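# Assemble two printed parts into the desk lamp shape

## Task

Join the two 3D-printed parts so they match the completed desk lamp shown standing on the stand.

## Robot and tools

Robot: two six-joint arms, left_arm (the robot's own left, on the +y side) and right_arm (-y side), each with a parallel two-finger gripper. Arm roots in the scene frame: left_arm at (-0.029, +0.335, +0.087) m, right_arm at (-0.029, -0.335, +0.087) m, both turned slightly toward the middle. Scene frame: origin on the table-top level (z = 0) above the centre of the robot's foot, +x forward over the table (table starts near x = +0.15 m and may be skewed), +z up. Image left/right is not arm left/right.

Command row: every movement argument is built from rows of 14 plain numbers covering both arms even if only one moves: left_arm waist, shoulder, elbow, wrist pitch, wrist yaw, wrist roll, gripper opening, then the same seven for right_arm. Joint numbers are absolute target angles in radians (same convention as the Joint positions line), not offsets. Stated ranges per arm: waist -2.880..2.880, shoulder 0.000..3.142, elbow 0.000..3.019, wrist pitch -1.693..1.571, wrist yaw -1.571..1.571, wrist roll -2.094..2.094; true ends may differ by up to 0.084 rad, and targets well beyond them are refused or clipped (reported as "joint sent to its limit"). Opening is an absolute value from -1 (shut) to +1 (fully open, 0.094 m between pads). To keep a joint or gripper as it is, resend its current Joint targets / Tool commands value; writing 0 for an opening is a real command to half-close.

Tools:
- execute_actions(actions, cameras): actions is a list of up to 15 steps of 1/30 s each, each step one 14-number row; if fewer rows are given the last is held. Per step each joint's target is kept within a set lead of its measured angle, and a row that would shift a gripper more than 110 mm at once is scaled back, so big changes take several actions. An empty list returns the full state plus images.
- move(target, speed, blend, opening_speed, grip_force, blocking, cameras): plans smooth joint paths to one absolute 14-number row or a list of up to 15 rows (10 s total for the list). speed is the peak rate in rad/s of the joint with farthest to go (0.01..12.57, default 0.5), one value or one per row. blend (rad) rounds corners between listed rows; 0 stops at each. opening_speed (units of the -1..+1 scale per second, at least 0.2) ramps the gripper. grip_force caps finger-pad force in newtons, 10..50, one value or one per arm [left, right]; it persists, and low values close slowly. blocking=false returns after about 0.5 s while the motion continues; a new move then takes over. Paths ignore obstacles and the other arm. The result adds a "move:" line: done, off_target (resting more than 0.035 rad away), moving, held, or fault, possibly naming an arm, and limits=held if steps were withheld. Done does not mean contact or no contact.
- wait(seconds 0..10): lets time pass holding last commands; returns early if a running move finishes.
- stop(): brakes the current move to rest.
- zoom_image(camera, region): region [x0, y0, x1, y1] in pixels of that camera's latest image, at most 504 by 504; cameras are cam_head_left, cam_head_right, cam_bench, cam_left_wrist, cam_right_wrist (all 672x504).
- read_manual(section): only licence texts; no motion.
- finished_scene(scene=1): ends the attempt permanently; the assembly must remain correct without the robot holding it.

Result lines: end_effector_position (m) and end_effector_quat_wxyz per gripper in the scene frame; the point is between the pads about 1 cm short of the tips, fingers along gripper +z, closing along gripper y. Reported pose can be a few centimetres off, more at long reach. Joint positions / Joint velocities list each arm's six joints (rad, rad/s) then pad gap (m). Joint targets shows what joints are being driven to now. Tool commands shows current gripper commands. grip_measured is the measured opening on the command scale (reads slightly wide when empty; under a full squeeze reads a few hundredths below the part's width). grip_effort_nm is an averaged motor effort, negative when closing; it is not pad force and keeps some offset at rest. Joint torques include gravity, have offsets and noise; entries 3 and 4 wrap at ±28 N m. "joint command not followed" means the clearance check altered some steps. Calls with actions also list sampled step positions.

Gripping: the fingers chase grip_measured to your number, so force climbs about 1 N per 0.001 below first touch, then jumps to the force limit. Close gently (opening_speed, lower grip_force) on fragile parts; release by commanding well above grip_measured.

Avoid: any collision or squeeze between the two arms (including one gripper closing on the other's fingers), which can end the attempt; fast impacts with the table or heavy objects; dropping parts from height or releasing moving parts; knocking anything off the table. Holding loads or pushing at unreachable poses heats motors: MOTOR HOT appears near 85 °C and at 100 °C that arm goes limp for 30 to 60 s (OVER-TEMPERATURE FAULT). Prefer smooth, low-effort motions.

Cameras: head pair and bench camera are fixed (calibration given in OpenCV form, may be off by a couple of degrees and millimetres); wrist cameras follow their hands and may lag during motion.

Each tool is called after "Request:" by a JSON object that holds its "fn" and its "kwargs", one argument or row to a line.

## Session

Request:
{"fn": "execute_actions", "kwargs": {
  "actions": []
}}

Scene clock: 0.00 s.
left_arm: end_effector_position=(+0.3846, +0.2168, +0.3849) grip_measured=+1.000 grip_effort_nm=n/a end_effector_quat_wxyz=(+0.172, +0.298, +0.879, -0.331) | right_arm: end_effector_position=(+0.3277, -0.1459, +0.2037) grip_measured=+1.000 grip_effort_nm=n/a end_effector_quat_wxyz=(+0.062, -0.514, +0.635, +0.574)
Joint positions: left_arm=[0.444 1.265 1.271 -1.315 0.64 0.492 0.094] | right_arm=[-0.39 1.827 1.181 -1.628 -0.968 -1.586 0.094]
Joint velocities: within noise
Joint torques (N m): no reading
Motor temperatures (°C): left_arm=[26 24 25 24 25 26 23] | right_arm=[26 28 25 25 24 24 25]
Heat: left arm: hottest waist 26 °C; right arm: hottest shoulder 28 °C.
Joint targets: left_arm=[0.445 1.270 1.290 -1.314 0.640 0.492] | right_arm=[-0.391 1.831 1.197 -1.630 -0.968 -1.586]
Tool commands: left_gripper/opening=+1.0 right_gripper/opening=+1.0

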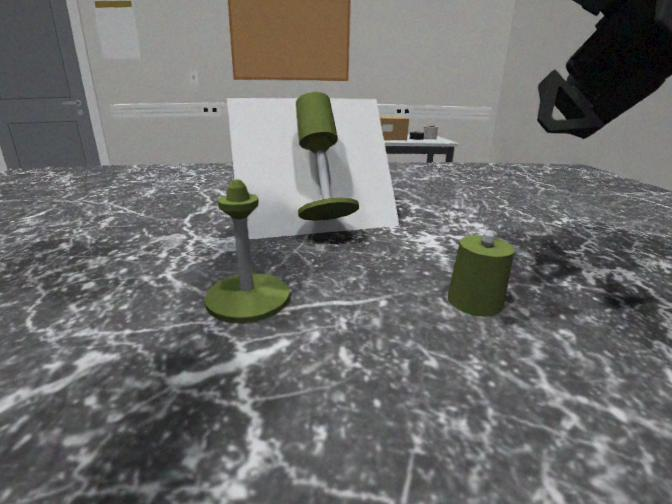

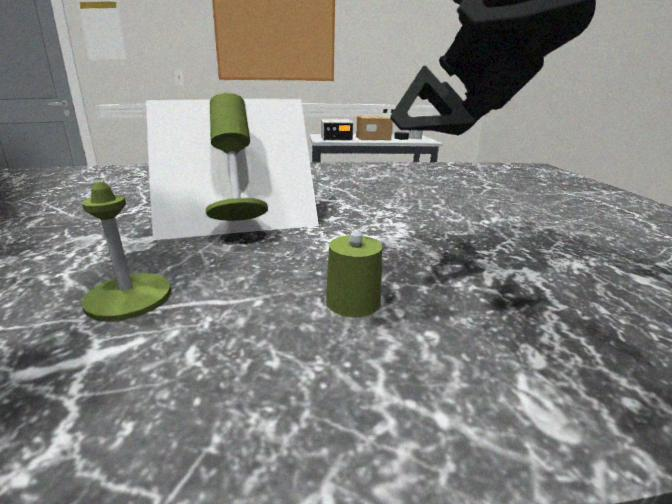

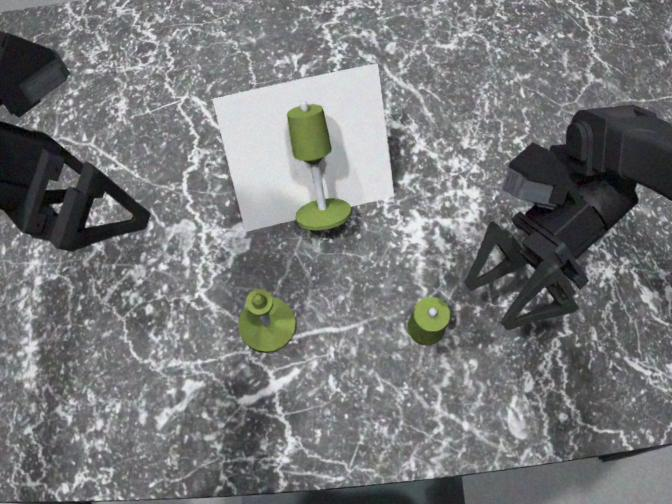

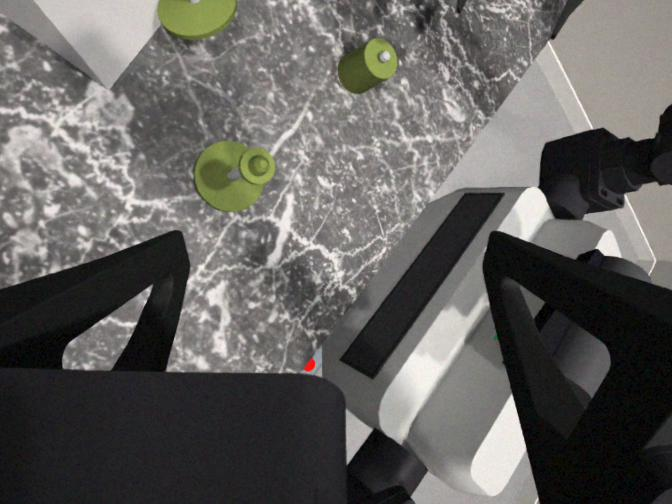

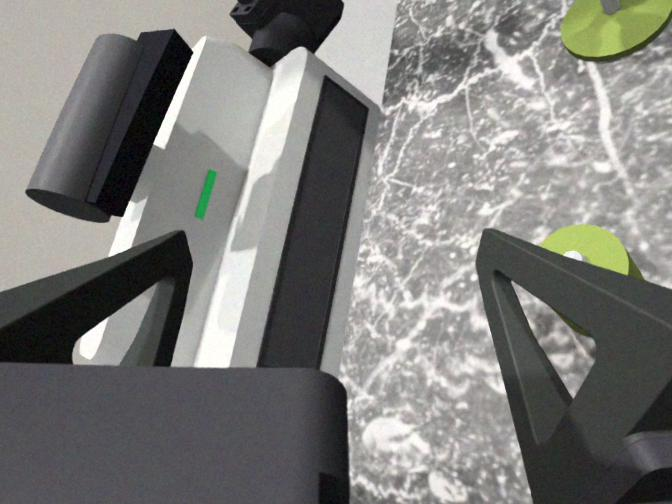

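Request:
{"fn": "zoom_image", "kwargs": {
  "camera": "cam_head_left",
  "region": [260, 80, 400, 230]
}}

Request:
{"fn": "zoom_image", "kwargs": {
  "camera": "cam_head_left",
  "region": [190, 170, 300, 330]
}}

Request:
{"fn": "zoom_image", "kwargs": {
  "camera": "cam_head_left",
  "region": [430, 220, 540, 330]
}}

Request:
{"fn": "zoom_image", "kwargs": {
  "camera": "cam_bench",
  "region": [210, 60, 490, 370]
}}

Scaled by 3.360 from the camera's 672x504 image, which has a finer 960x720 frame.

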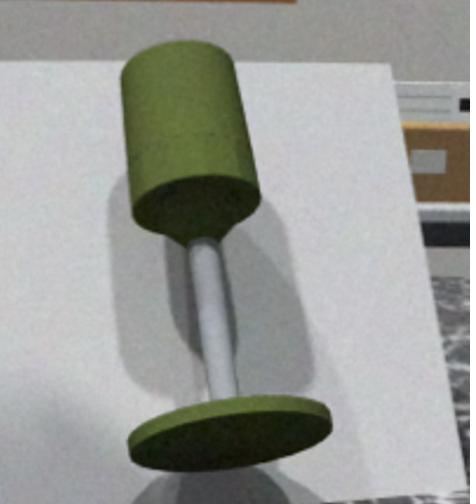

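Scaled by 3.150 from the camera's 672x504 image, which has a finer 960x720 frame.

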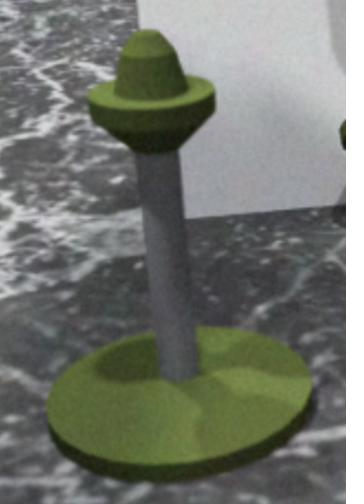

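Scaled by 4.582 from the camera's 672x504 image, which has a finer 960x720 frame.

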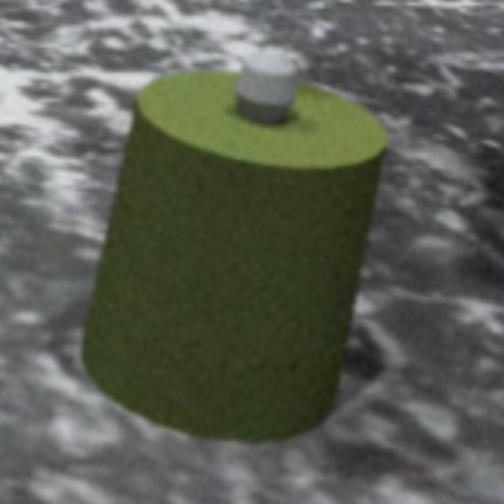

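Scaled by 1.626 from the camera's 672x504 image, which has a finer 960x720 frame.

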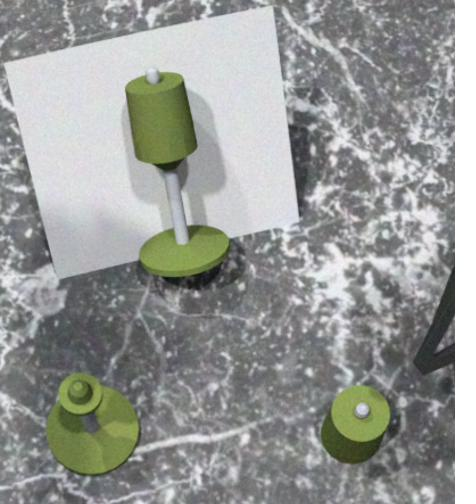

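Request:
{"fn": "move", "kwargs": {
  "target": [0.9,1.27,1.29,-1.314,0.64,0.492,1,0.04,1.665,1.141,-1.052,0.106,0,1],
  "speed": 1.2,
  "cameras": ["all"]
}}

Scene clock: 69.53 s.
left_arm: end_effector_position=(+0.4083, +0.4000, +0.3669) grip_measured=+1.000 grip_effort_nm=0.00 end_effector_quat_wxyz=(+0.218, +0.095, +0.930, -0.280) | right_arm: end_effector_position=(+0.3621, -0.1058, +0.1450) grip_measured=+1.000 grip_effort_nm=0.03 end_effector_quat_wxyz=(-0.010, -0.296, +0.955, -0.001)
Joint positions: left_arm=[0.886 1.265 1.271 -1.315 0.64 0.492 0.094] | right_arm=[0.038 1.679 1.145 -1.061 0.102 -0.014 0.094]
Joint torques (N m): left_arm=[0.38 -11.46 9.17 0.81 0.45 0.02] | right_arm=[1.85 -16.38 9.07 1.03 0.06 0.1]
Motor temperatures (°C): left_arm=[26 26 34 24 26 26 23] | right_arm=[26 33 31 25 24 24 25]
Heat: left arm: hottest elbow 34 °C; right arm: hottest shoulder 33 °C.
Joint targets: left_arm=[0.900 1.270 1.290 -1.314 0.640 0.492] | right_arm=[0.040 1.665 1.141 -1.052 0.106 0.000]
move: done
camera_calibration:
cam_left_wrist: T_world_to_cam=[[-0.28986, -0.832107, 0.472842, 0.277597], [-0.92737, 0.366315, 0.0761487, 0.206139], [-0.236573, -0.416427, -0.87785, 0.709024], [0, 0, 0, 1]] pos_world=[0.439368, 0.450735, 0.47546]
cam_right_wrist: T_world_to_cam=[[0.557016, -0.8305, 0.00176194, -0.29063], [-0.658428, -0.440313, 0.610407, 0.104918], [-0.506167, -0.341167, -0.792086, 0.387212], [0, 0, 0, 1]] pos_world=[0.426961, -0.0630674, 0.243175]

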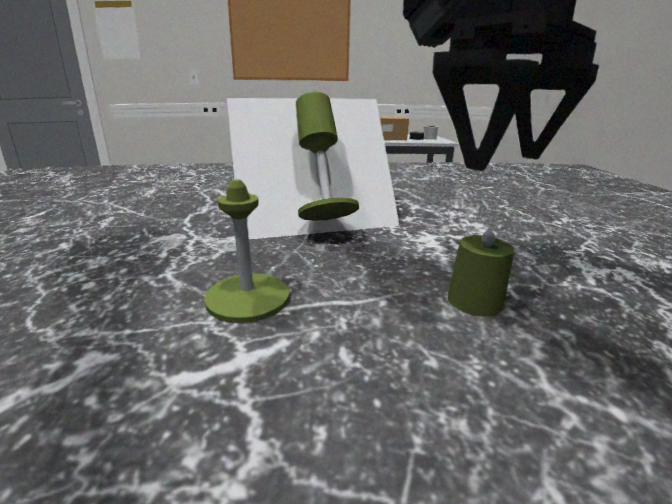

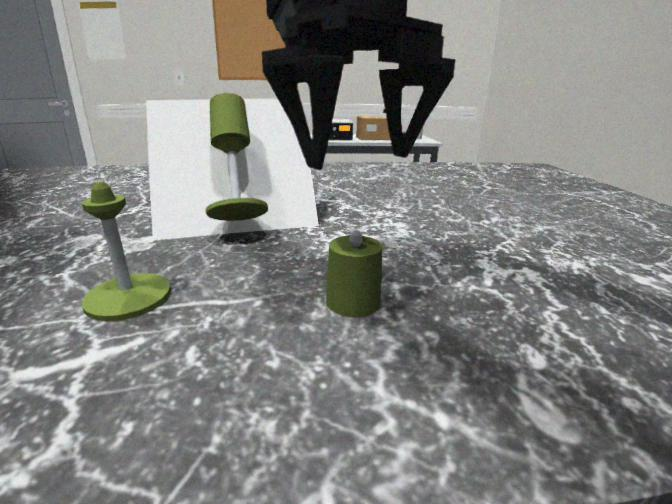

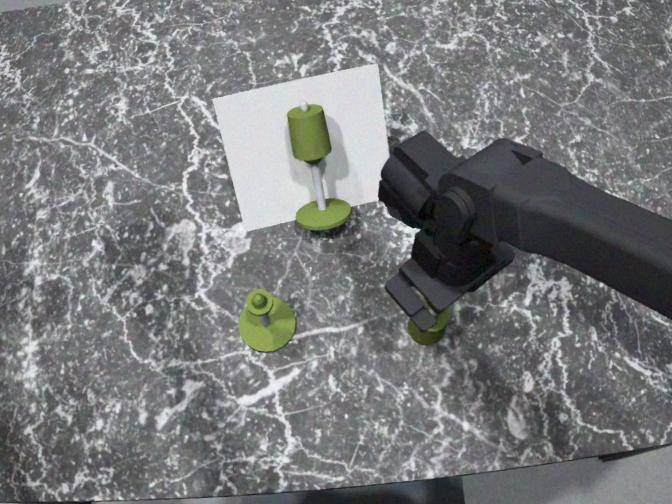

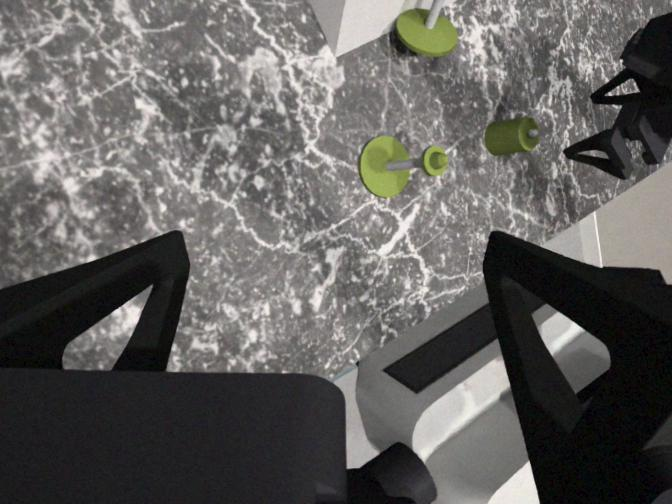

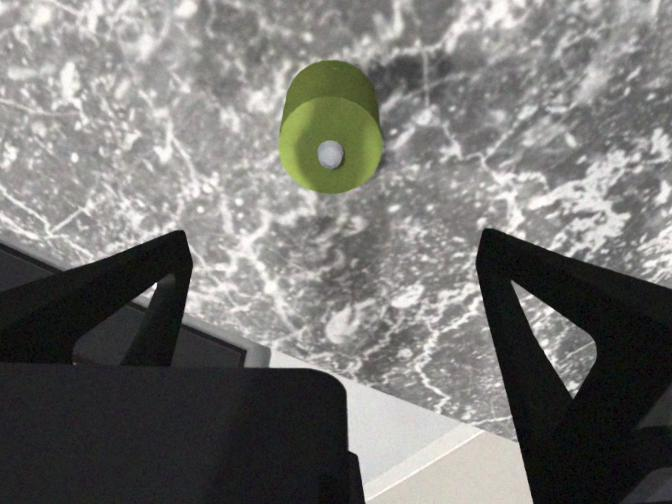

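Request:
{"fn": "move", "kwargs": {
  "target": [
    [0.9,1.27,1.29,-1.314,0.64,0.492,1,0.022,1.827,1.045,-0.792,0.106,0,1],
    [0.9,1.27,1.29,-1.314,0.64,0.492,1,0.022,1.827,1.045,-0.792,0.106,0,-0.25]
  ],
  "speed": 0.5,
  "grip_force": 25,
  "opening_speed": 1.0,
  "cameras": ["all"]
}}

Scene clock: 88.27 s.
left_arm: end_effector_position=(+0.4083, +0.4000, +0.3669) grip_measured=+1.000 grip_effort_nm=0.00 end_effector_quat_wxyz=(+0.218, +0.095, +0.930, -0.280) | right_arm: end_effector_position=(+0.3576, -0.1012, +0.0536) grip_measured=+0.034 grip_effort_nm=-0.46 end_effector_quat_wxyz=(-0.002, -0.291, +0.957, +0.001)
Joint positions: left_arm=[0.886 1.265 1.271 -1.315 0.64 0.492 0.094] | right_arm=[0.031 1.818 1.042 -0.801 0.103 -0.013 0.049]
Joint torques (N m): left_arm=[0.38 -11.22 9.17 0.76 0.44 0.04] | right_arm=[1.03 -15.15 8.27 1.06 0.03 0.1]
Heat: left arm: hottest elbow 35 °C; right arm: hottest shoulder 32 °C.
Joint targets: left_arm=[0.900 1.270 1.290 -1.314 0.640 0.492] | right_arm=[0.022 1.827 1.045 -0.792 0.106 0.000]
grip_force (N): 25, 25
move: done
camera_calibration:
cam_left_wrist: T_world_to_cam=[[-0.28986, -0.832107, 0.472842, 0.277597], [-0.92737, 0.366315, 0.0761487, 0.206139], [-0.236573, -0.416427, -0.87785, 0.709024], [0, 0, 0, 1]] pos_world=[0.439368, 0.450735, 0.47546]
cam_right_wrist: T_world_to_cam=[[0.548753, -0.83598, 0.00258148, -0.281827], [-0.671769, -0.43912, 0.596573, 0.165351], [-0.49759, -0.329106, -0.802555, 0.312729], [0, 0, 0, 1]] pos_world=[0.421343, -0.0600722, 0.153066]

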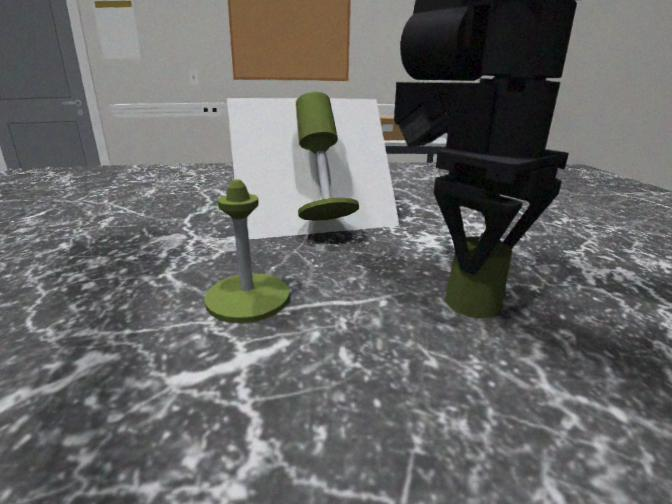

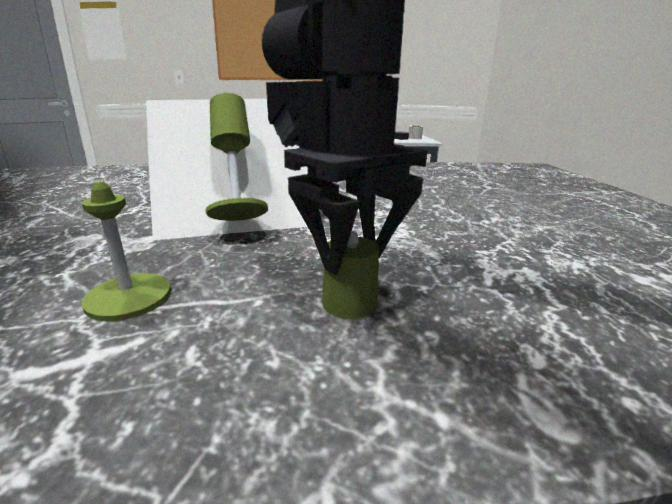

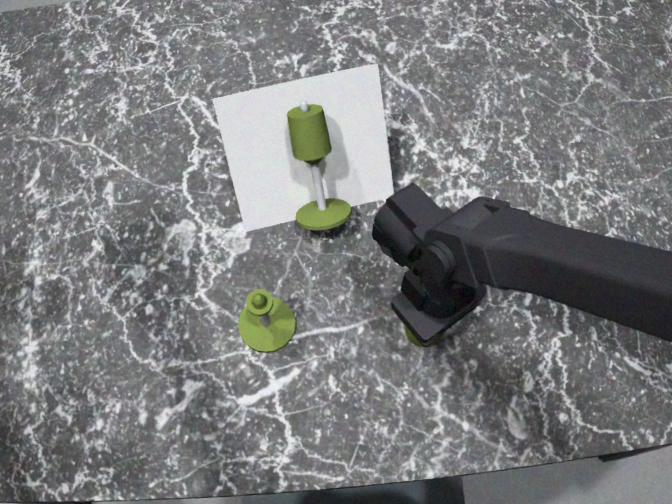

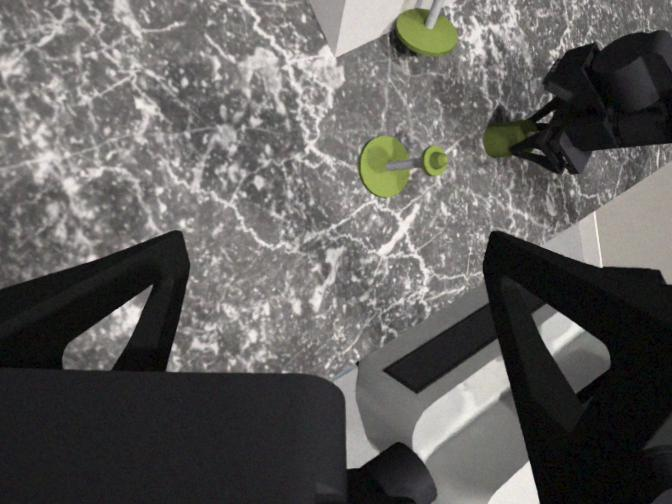

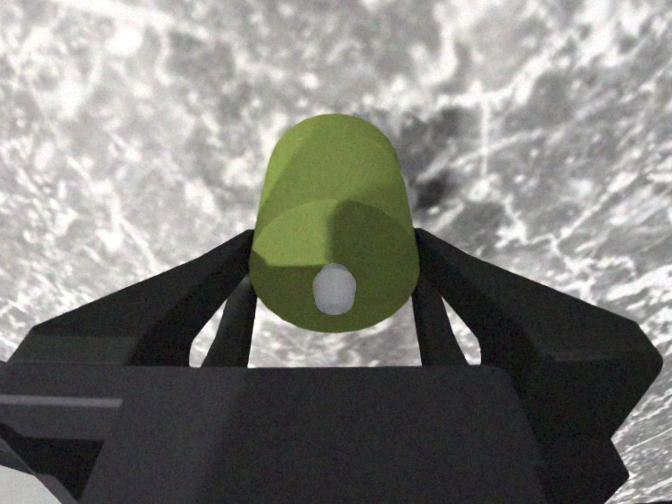

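Request:
{"fn": "move", "kwargs": {
  "target": [
    [0.9,1.27,1.29,-1.314,0.64,0.492,1,0.047,1.62,1.19,-1.146,0.106,0,-0.25],
    [0.9,1.27,1.29,-1.314,0.64,0.492,1,0.333,2.041,1.772,-1.337,0.1,0,-0.25]
  ],
  "speed": 0.7,
  "blend": [0.03,0],
  "cameras": ["all"]
}}

Scene clock: 105.70 s.
left_arm: end_effector_position=(+0.4083, +0.4000, +0.3669) grip_measured=+1.000 grip_effort_nm=0.00 end_effector_quat_wxyz=(+0.218, +0.095, +0.930, -0.280) | right_arm: end_effector_position=(+0.3680, +0.1085, +0.1895) grip_measured=+0.031 grip_effort_nm=-0.53 end_effector_quat_wxyz=(-0.009, -0.437, +0.900, -0.005)
Joint positions: left_arm=[0.886 1.265 1.271 -1.315 0.64 0.492 0.094] | right_arm=[0.341 2.019 1.72 -1.329 0.102 -0.013 0.048]
Joint torques (N m): left_arm=[0.38 -11.22 9.21 0.73 0.45 0.01] | right_arm=[1.55 -19.78 15.06 0.23 -0.14 0.1]
Heat: left arm: hottest elbow 36 °C; right arm: hottest shoulder 33 °C.
Joint targets: left_arm=[0.900 1.270 1.290 -1.314 0.640 0.492] | right_arm=[0.333 2.041 1.772 -1.337 0.100 0.000]
grip_force (N): 25, 25
move: off_target (right_arm); right_arm: the elbow is farthest, 0.052 rad from its target
camera_calibration:
cam_left_wrist: T_world_to_cam=[[-0.28986, -0.832107, 0.472842, 0.277597], [-0.92737, 0.366315, 0.0761487, 0.206139], [-0.236573, -0.416427, -0.87785, 0.709024], [0, 0, 0, 1]] pos_world=[0.439368, 0.450735, 0.47546]
cam_right_wrist: T_world_to_cam=[[0.77969, -0.626121, 0.00750824, -0.221318], [-0.499174, -0.614278, 0.611136, 0.136157], [-0.378033, -0.480245, -0.79149, 0.466374], [0, 0, 0, 1]] pos_world=[0.416831, 0.16904, 0.287582]

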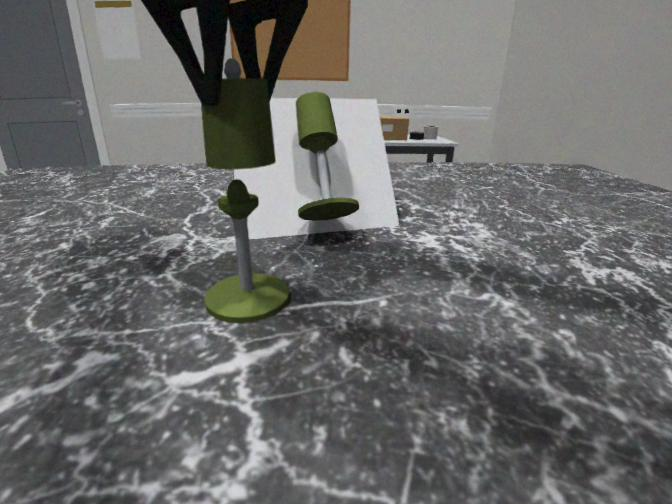

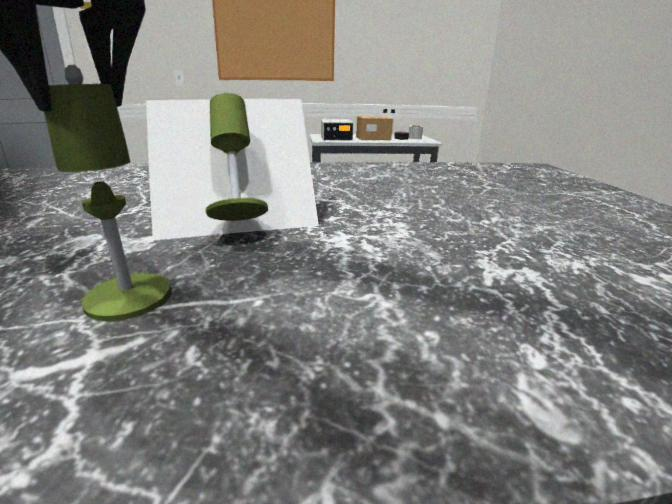

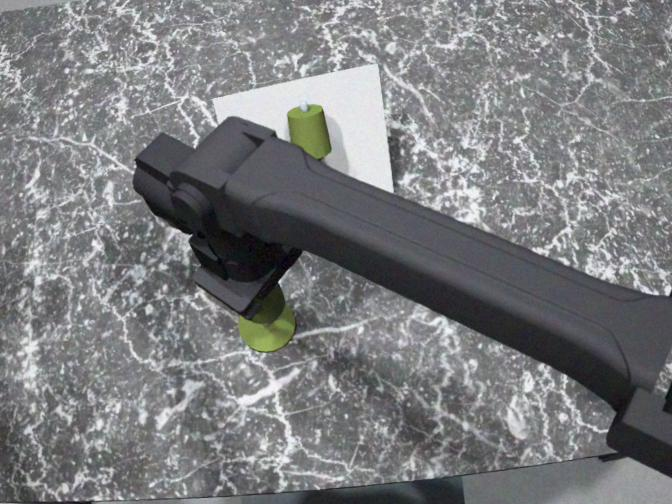

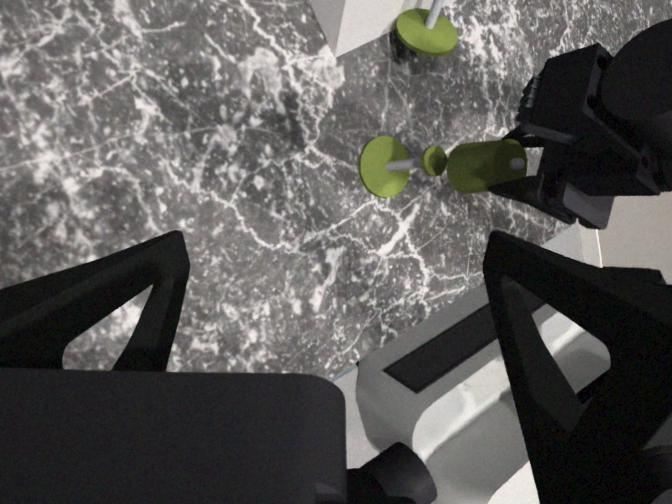

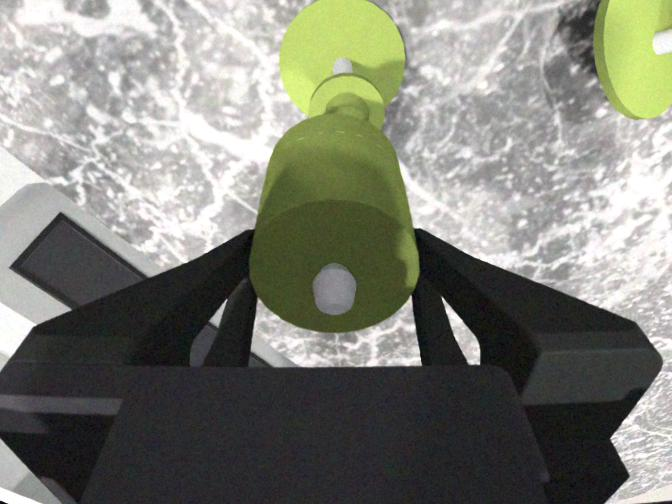

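Request:
{"fn": "move", "kwargs": {
  "target": [0.9,1.27,1.29,-1.314,0.64,0.492,1,0.319,2.053,1.794,-1.3245,0.098,0,-0.25],
  "cameras": ["all"]
}}

Request:
{"fn": "zoom_image", "kwargs": {
  "camera": "cam_head_left",
  "region": [170, 60, 310, 220]
}}

Request:
{"fn": "zoom_image", "kwargs": {
  "camera": "cam_head_right",
  "region": [30, 60, 170, 220]
}}

Request:
{"fn": "zoom_image", "kwargs": {
  "camera": "cam_right_wrist",
  "region": [230, 0, 450, 330]
}}

Scene clock: 131.67 s.
left_arm: end_effector_position=(+0.4083, +0.4000, +0.3669) grip_measured=+1.000 grip_effort_nm=0.00 end_effector_quat_wxyz=(+0.218, +0.095, +0.930, -0.280) | right_arm: end_effector_position=(+0.3798, +0.1079, +0.1925) grip_measured=+0.031 grip_effort_nm=-0.53 end_effector_quat_wxyz=(-0.003, -0.429, +0.903, -0.002)
Joint positions: left_arm=[0.886 1.265 1.271 -1.315 0.64 0.492 0.094] | right_arm=[0.325 2.025 1.741 -1.329 0.102 -0.013 0.048]
Joint torques (N m): left_arm=[0.38 -11.4 9.18 0.81 0.44 0.02] | right_arm=[1.73 -19.55 15.13 0.83 -0.19 0.1]
Motor temperatures (°C): left_arm=[26 26 37 24 26 26 23] | right_arm=[26 36 40 25 24 24 26]
Heat: left arm: hottest elbow 37 °C; right arm: hottest elbow 40 °C.
Joint targets: left_arm=[0.900 1.270 1.290 -1.314 0.640 0.492] | right_arm=[0.319 2.053 1.794 -1.325 0.098 0.000]
grip_force (N): 25, 25
move: off_target (right_arm); right_arm: the elbow is farthest, 0.053 rad from its target
camera_calibration:
cam_left_wrist: T_world_to_cam=[[-0.28986, -0.832107, 0.472842, 0.277597], [-0.92737, 0.366315, 0.0761487, 0.206139], [-0.236573, -0.416427, -0.87785, 0.709024], [0, 0, 0, 1]] pos_world=[0.439368, 0.450735, 0.47546]
cam_right_wrist: T_world_to_cam=[[0.769069, -0.639131, 0.00660176, -0.225276], [-0.5141, -0.612416, 0.60054, 0.147273], [-0.379781, -0.465251, -0.799568, 0.473542], [0, 0, 0, 1]] pos_world=[0.428808, 0.166527, 0.291673]

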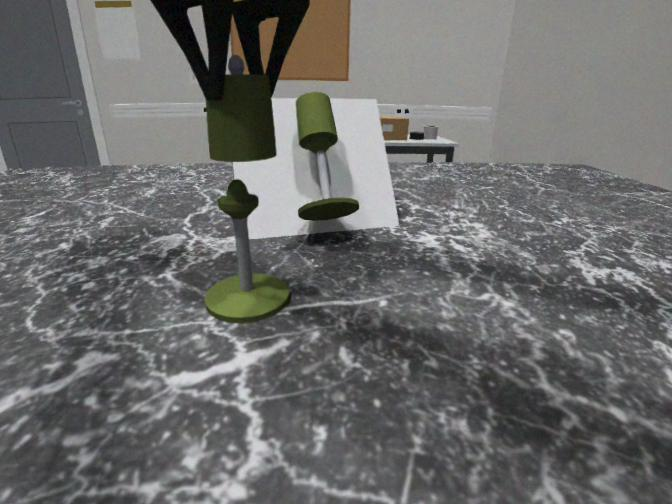

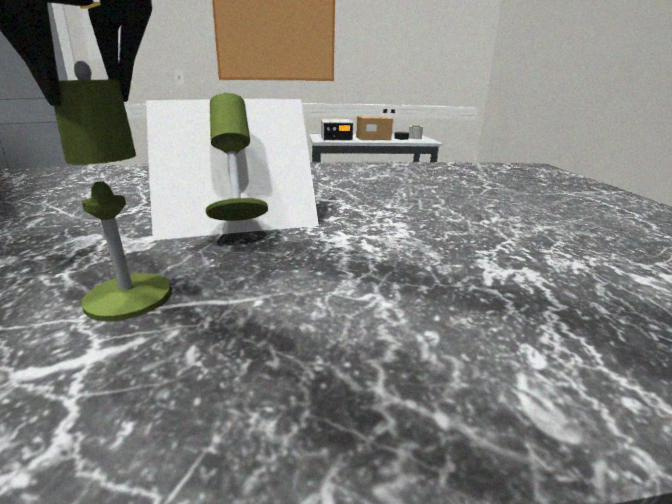

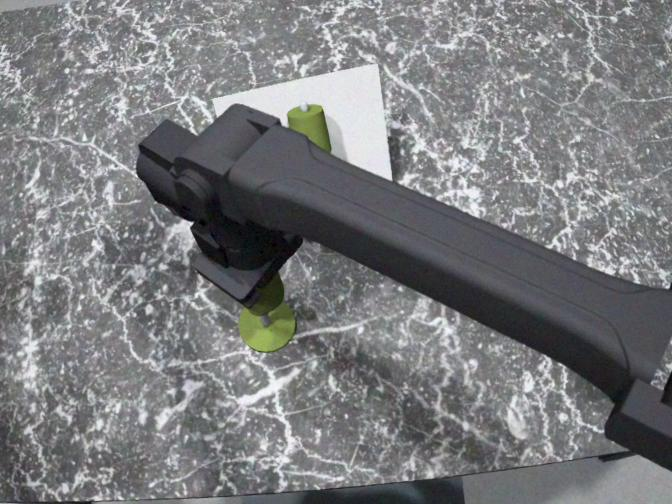

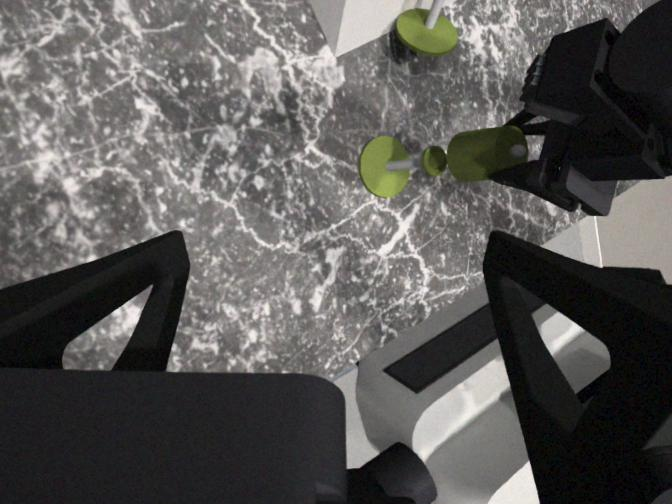

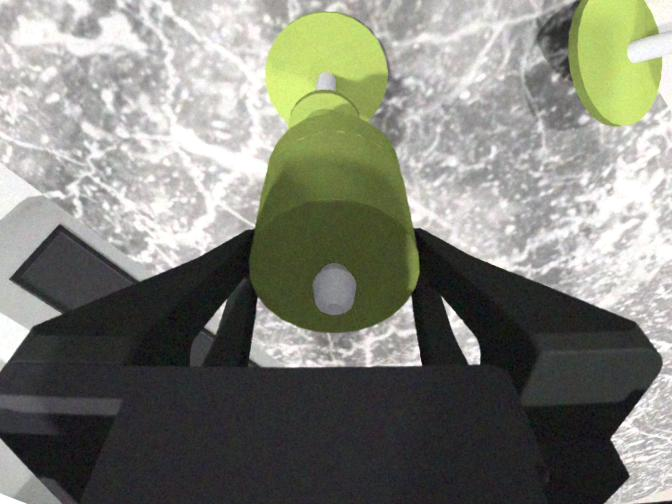

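Scaled by 3.150 from the camera's 672x504 image, which has a finer 960x720 frame.

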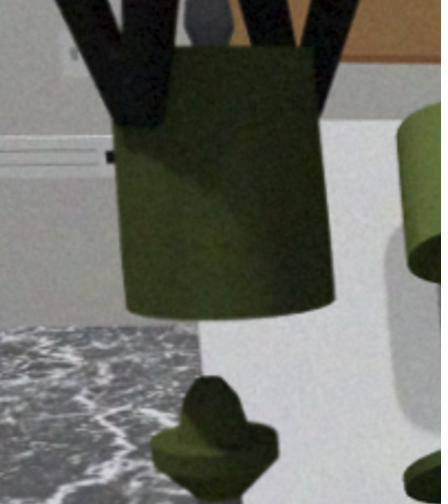

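Scaled by 3.150 from the camera's 672x504 image, which has a finer 960x720 frame.

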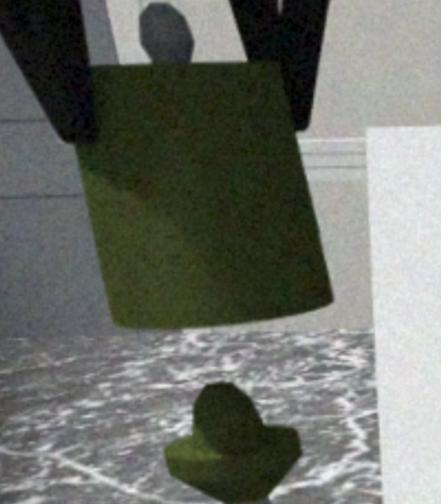

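Scaled by 1.527 from the camera's 672x504 image, which has a finer 960x720 frame.

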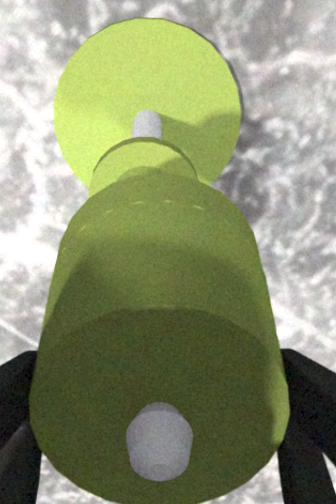

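Request:
{"fn": "move", "kwargs": {
  "target": [0.9,1.27,1.29,-1.314,0.64,0.492,1,0.323,2.080,1.789,-1.286,0.098,0,-0.25],
  "cameras": ["all"]
}}

Request:
{"fn": "zoom_image", "kwargs": {
  "camera": "cam_head_left",
  "region": [180, 60, 320, 220]
}}

Request:
{"fn": "zoom_image", "kwargs": {
  "camera": "cam_head_right",
  "region": [40, 60, 180, 220]
}}

Request:
{"fn": "zoom_image", "kwargs": {
  "camera": "cam_right_wrist",
  "region": [230, 0, 450, 330]
}}

Request:
{"fn": "zoom_image", "kwargs": {
  "camera": "cam_left_wrist",
  "region": [350, 100, 550, 220]
}}

Scene clock: 163.37 s.
left_arm: end_effector_position=(+0.4083, +0.4000, +0.3669) grip_measured=+1.000 grip_effort_nm=0.00 end_effector_quat_wxyz=(+0.218, +0.095, +0.930, -0.280) | right_arm: end_effector_position=(+0.3829, +0.1147, +0.1728) grip_measured=+0.031 grip_effort_nm=-0.53 end_effector_quat_wxyz=(-0.003, -0.429, +0.903, -0.002)
Joint positions: left_arm=[0.886 1.265 1.271 -1.315 0.64 0.492 0.094] | right_arm=[0.325 2.059 1.741 -1.295 0.102 -0.013 0.048]
Joint torques (N m): left_arm=[0.38 -11.4 9.18 0.81 0.44 0.03] | right_arm=[2.14 -20.72 14.6 1.05 -0.19 0.1]
Heat: left arm: hottest elbow 38 °C; right arm: hottest elbow 42 °C.
Joint targets: left_arm=[0.900 1.270 1.290 -1.314 0.640 0.492] | right_arm=[0.323 2.080 1.789 -1.286 0.098 0.000]
grip_force (N): 25, 25
move: off_target (right_arm); right_arm: the elbow is farthest, 0.048 rad from its target
camera_calibration:
cam_left_wrist: T_world_to_cam=[[-0.28986, -0.832107, 0.472842, 0.277597], [-0.92737, 0.366315, 0.0761487, 0.206139], [-0.236573, -0.416427, -0.87785, 0.709024], [0, 0, 0, 1]] pos_world=[0.439368, 0.450735, 0.47546]
cam_right_wrist: T_world_to_cam=[[0.769069, -0.639131, 0.00660176, -0.223183], [-0.5141, -0.612416, 0.60054, 0.164922], [-0.379781, -0.465251, -0.799568, 0.462052], [0, 0, 0, 1]] pos_world=[0.431908, 0.173327, 0.271873]

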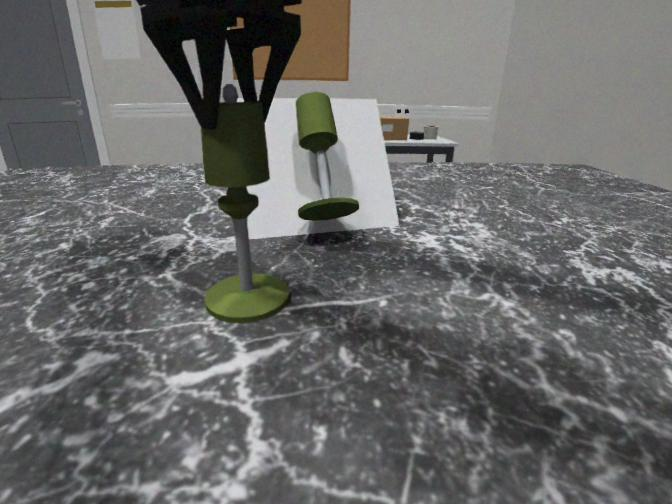

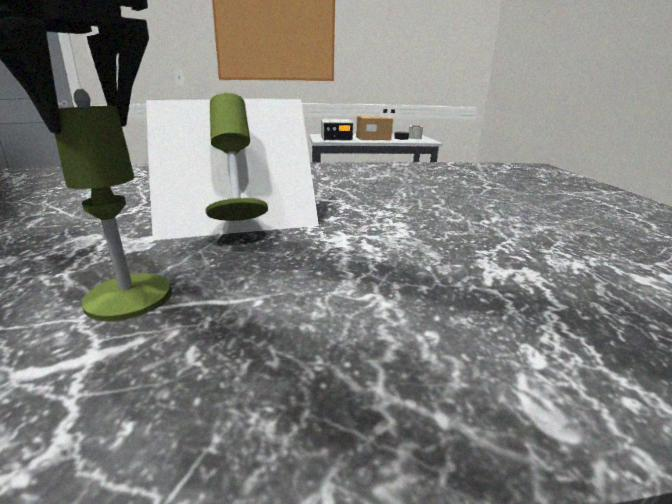

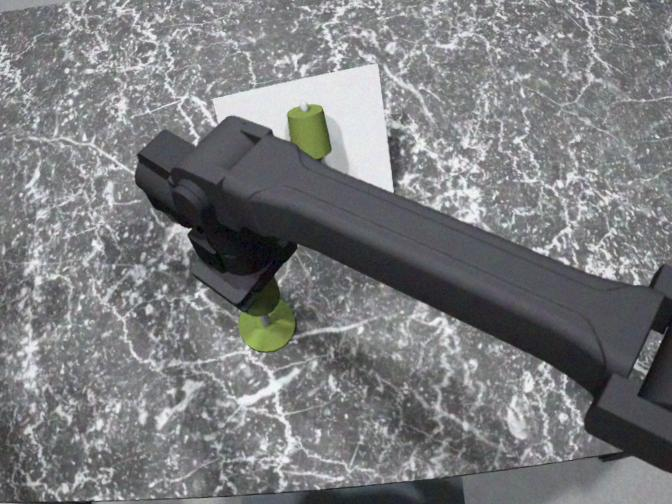

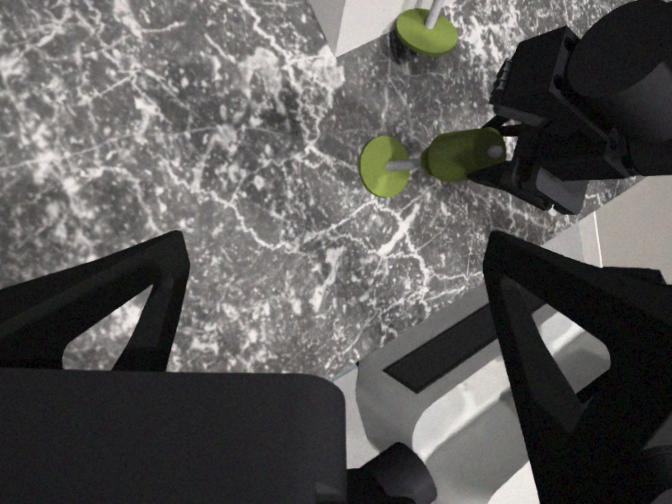

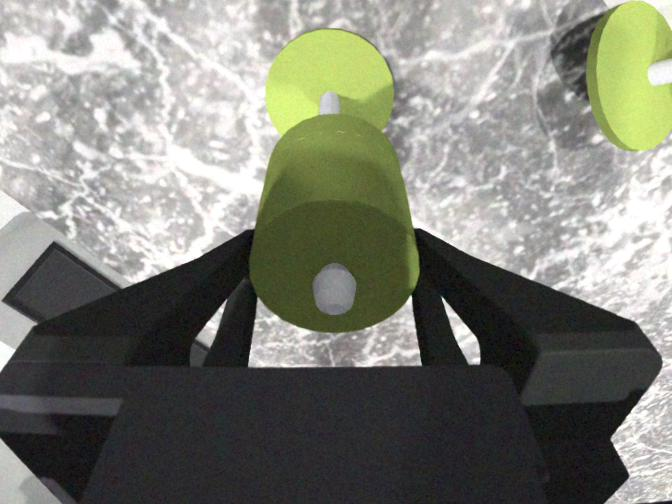

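Scaled by 3.150 from the camera's 672x504 image, which has a finer 960x720 frame.

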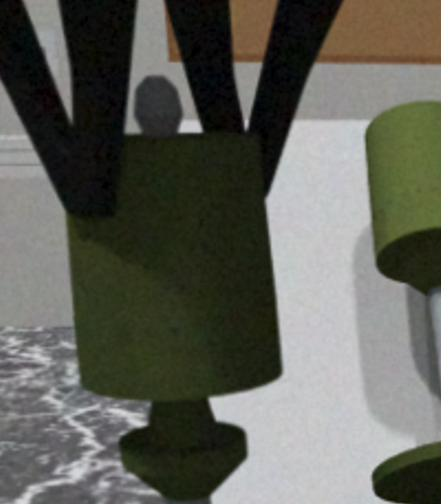

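Scaled by 3.150 from the camera's 672x504 image, which has a finer 960x720 frame.

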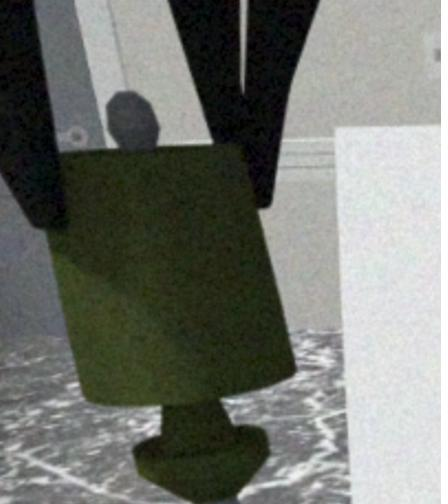

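Scaled by 1.527 from the camera's 672x504 image, which has a finer 960x720 frame.

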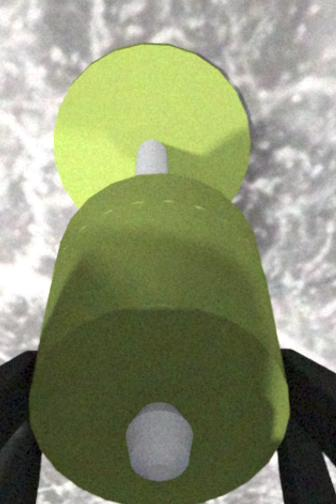

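Scaled by 2.520 from the camera's 672x504 image, which has a finer 960x720 frame.

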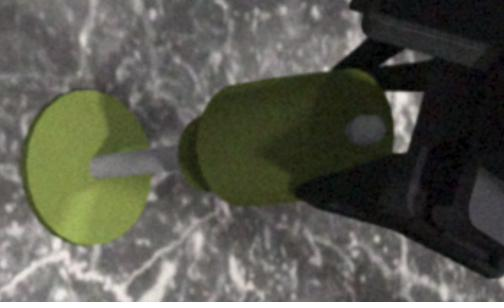

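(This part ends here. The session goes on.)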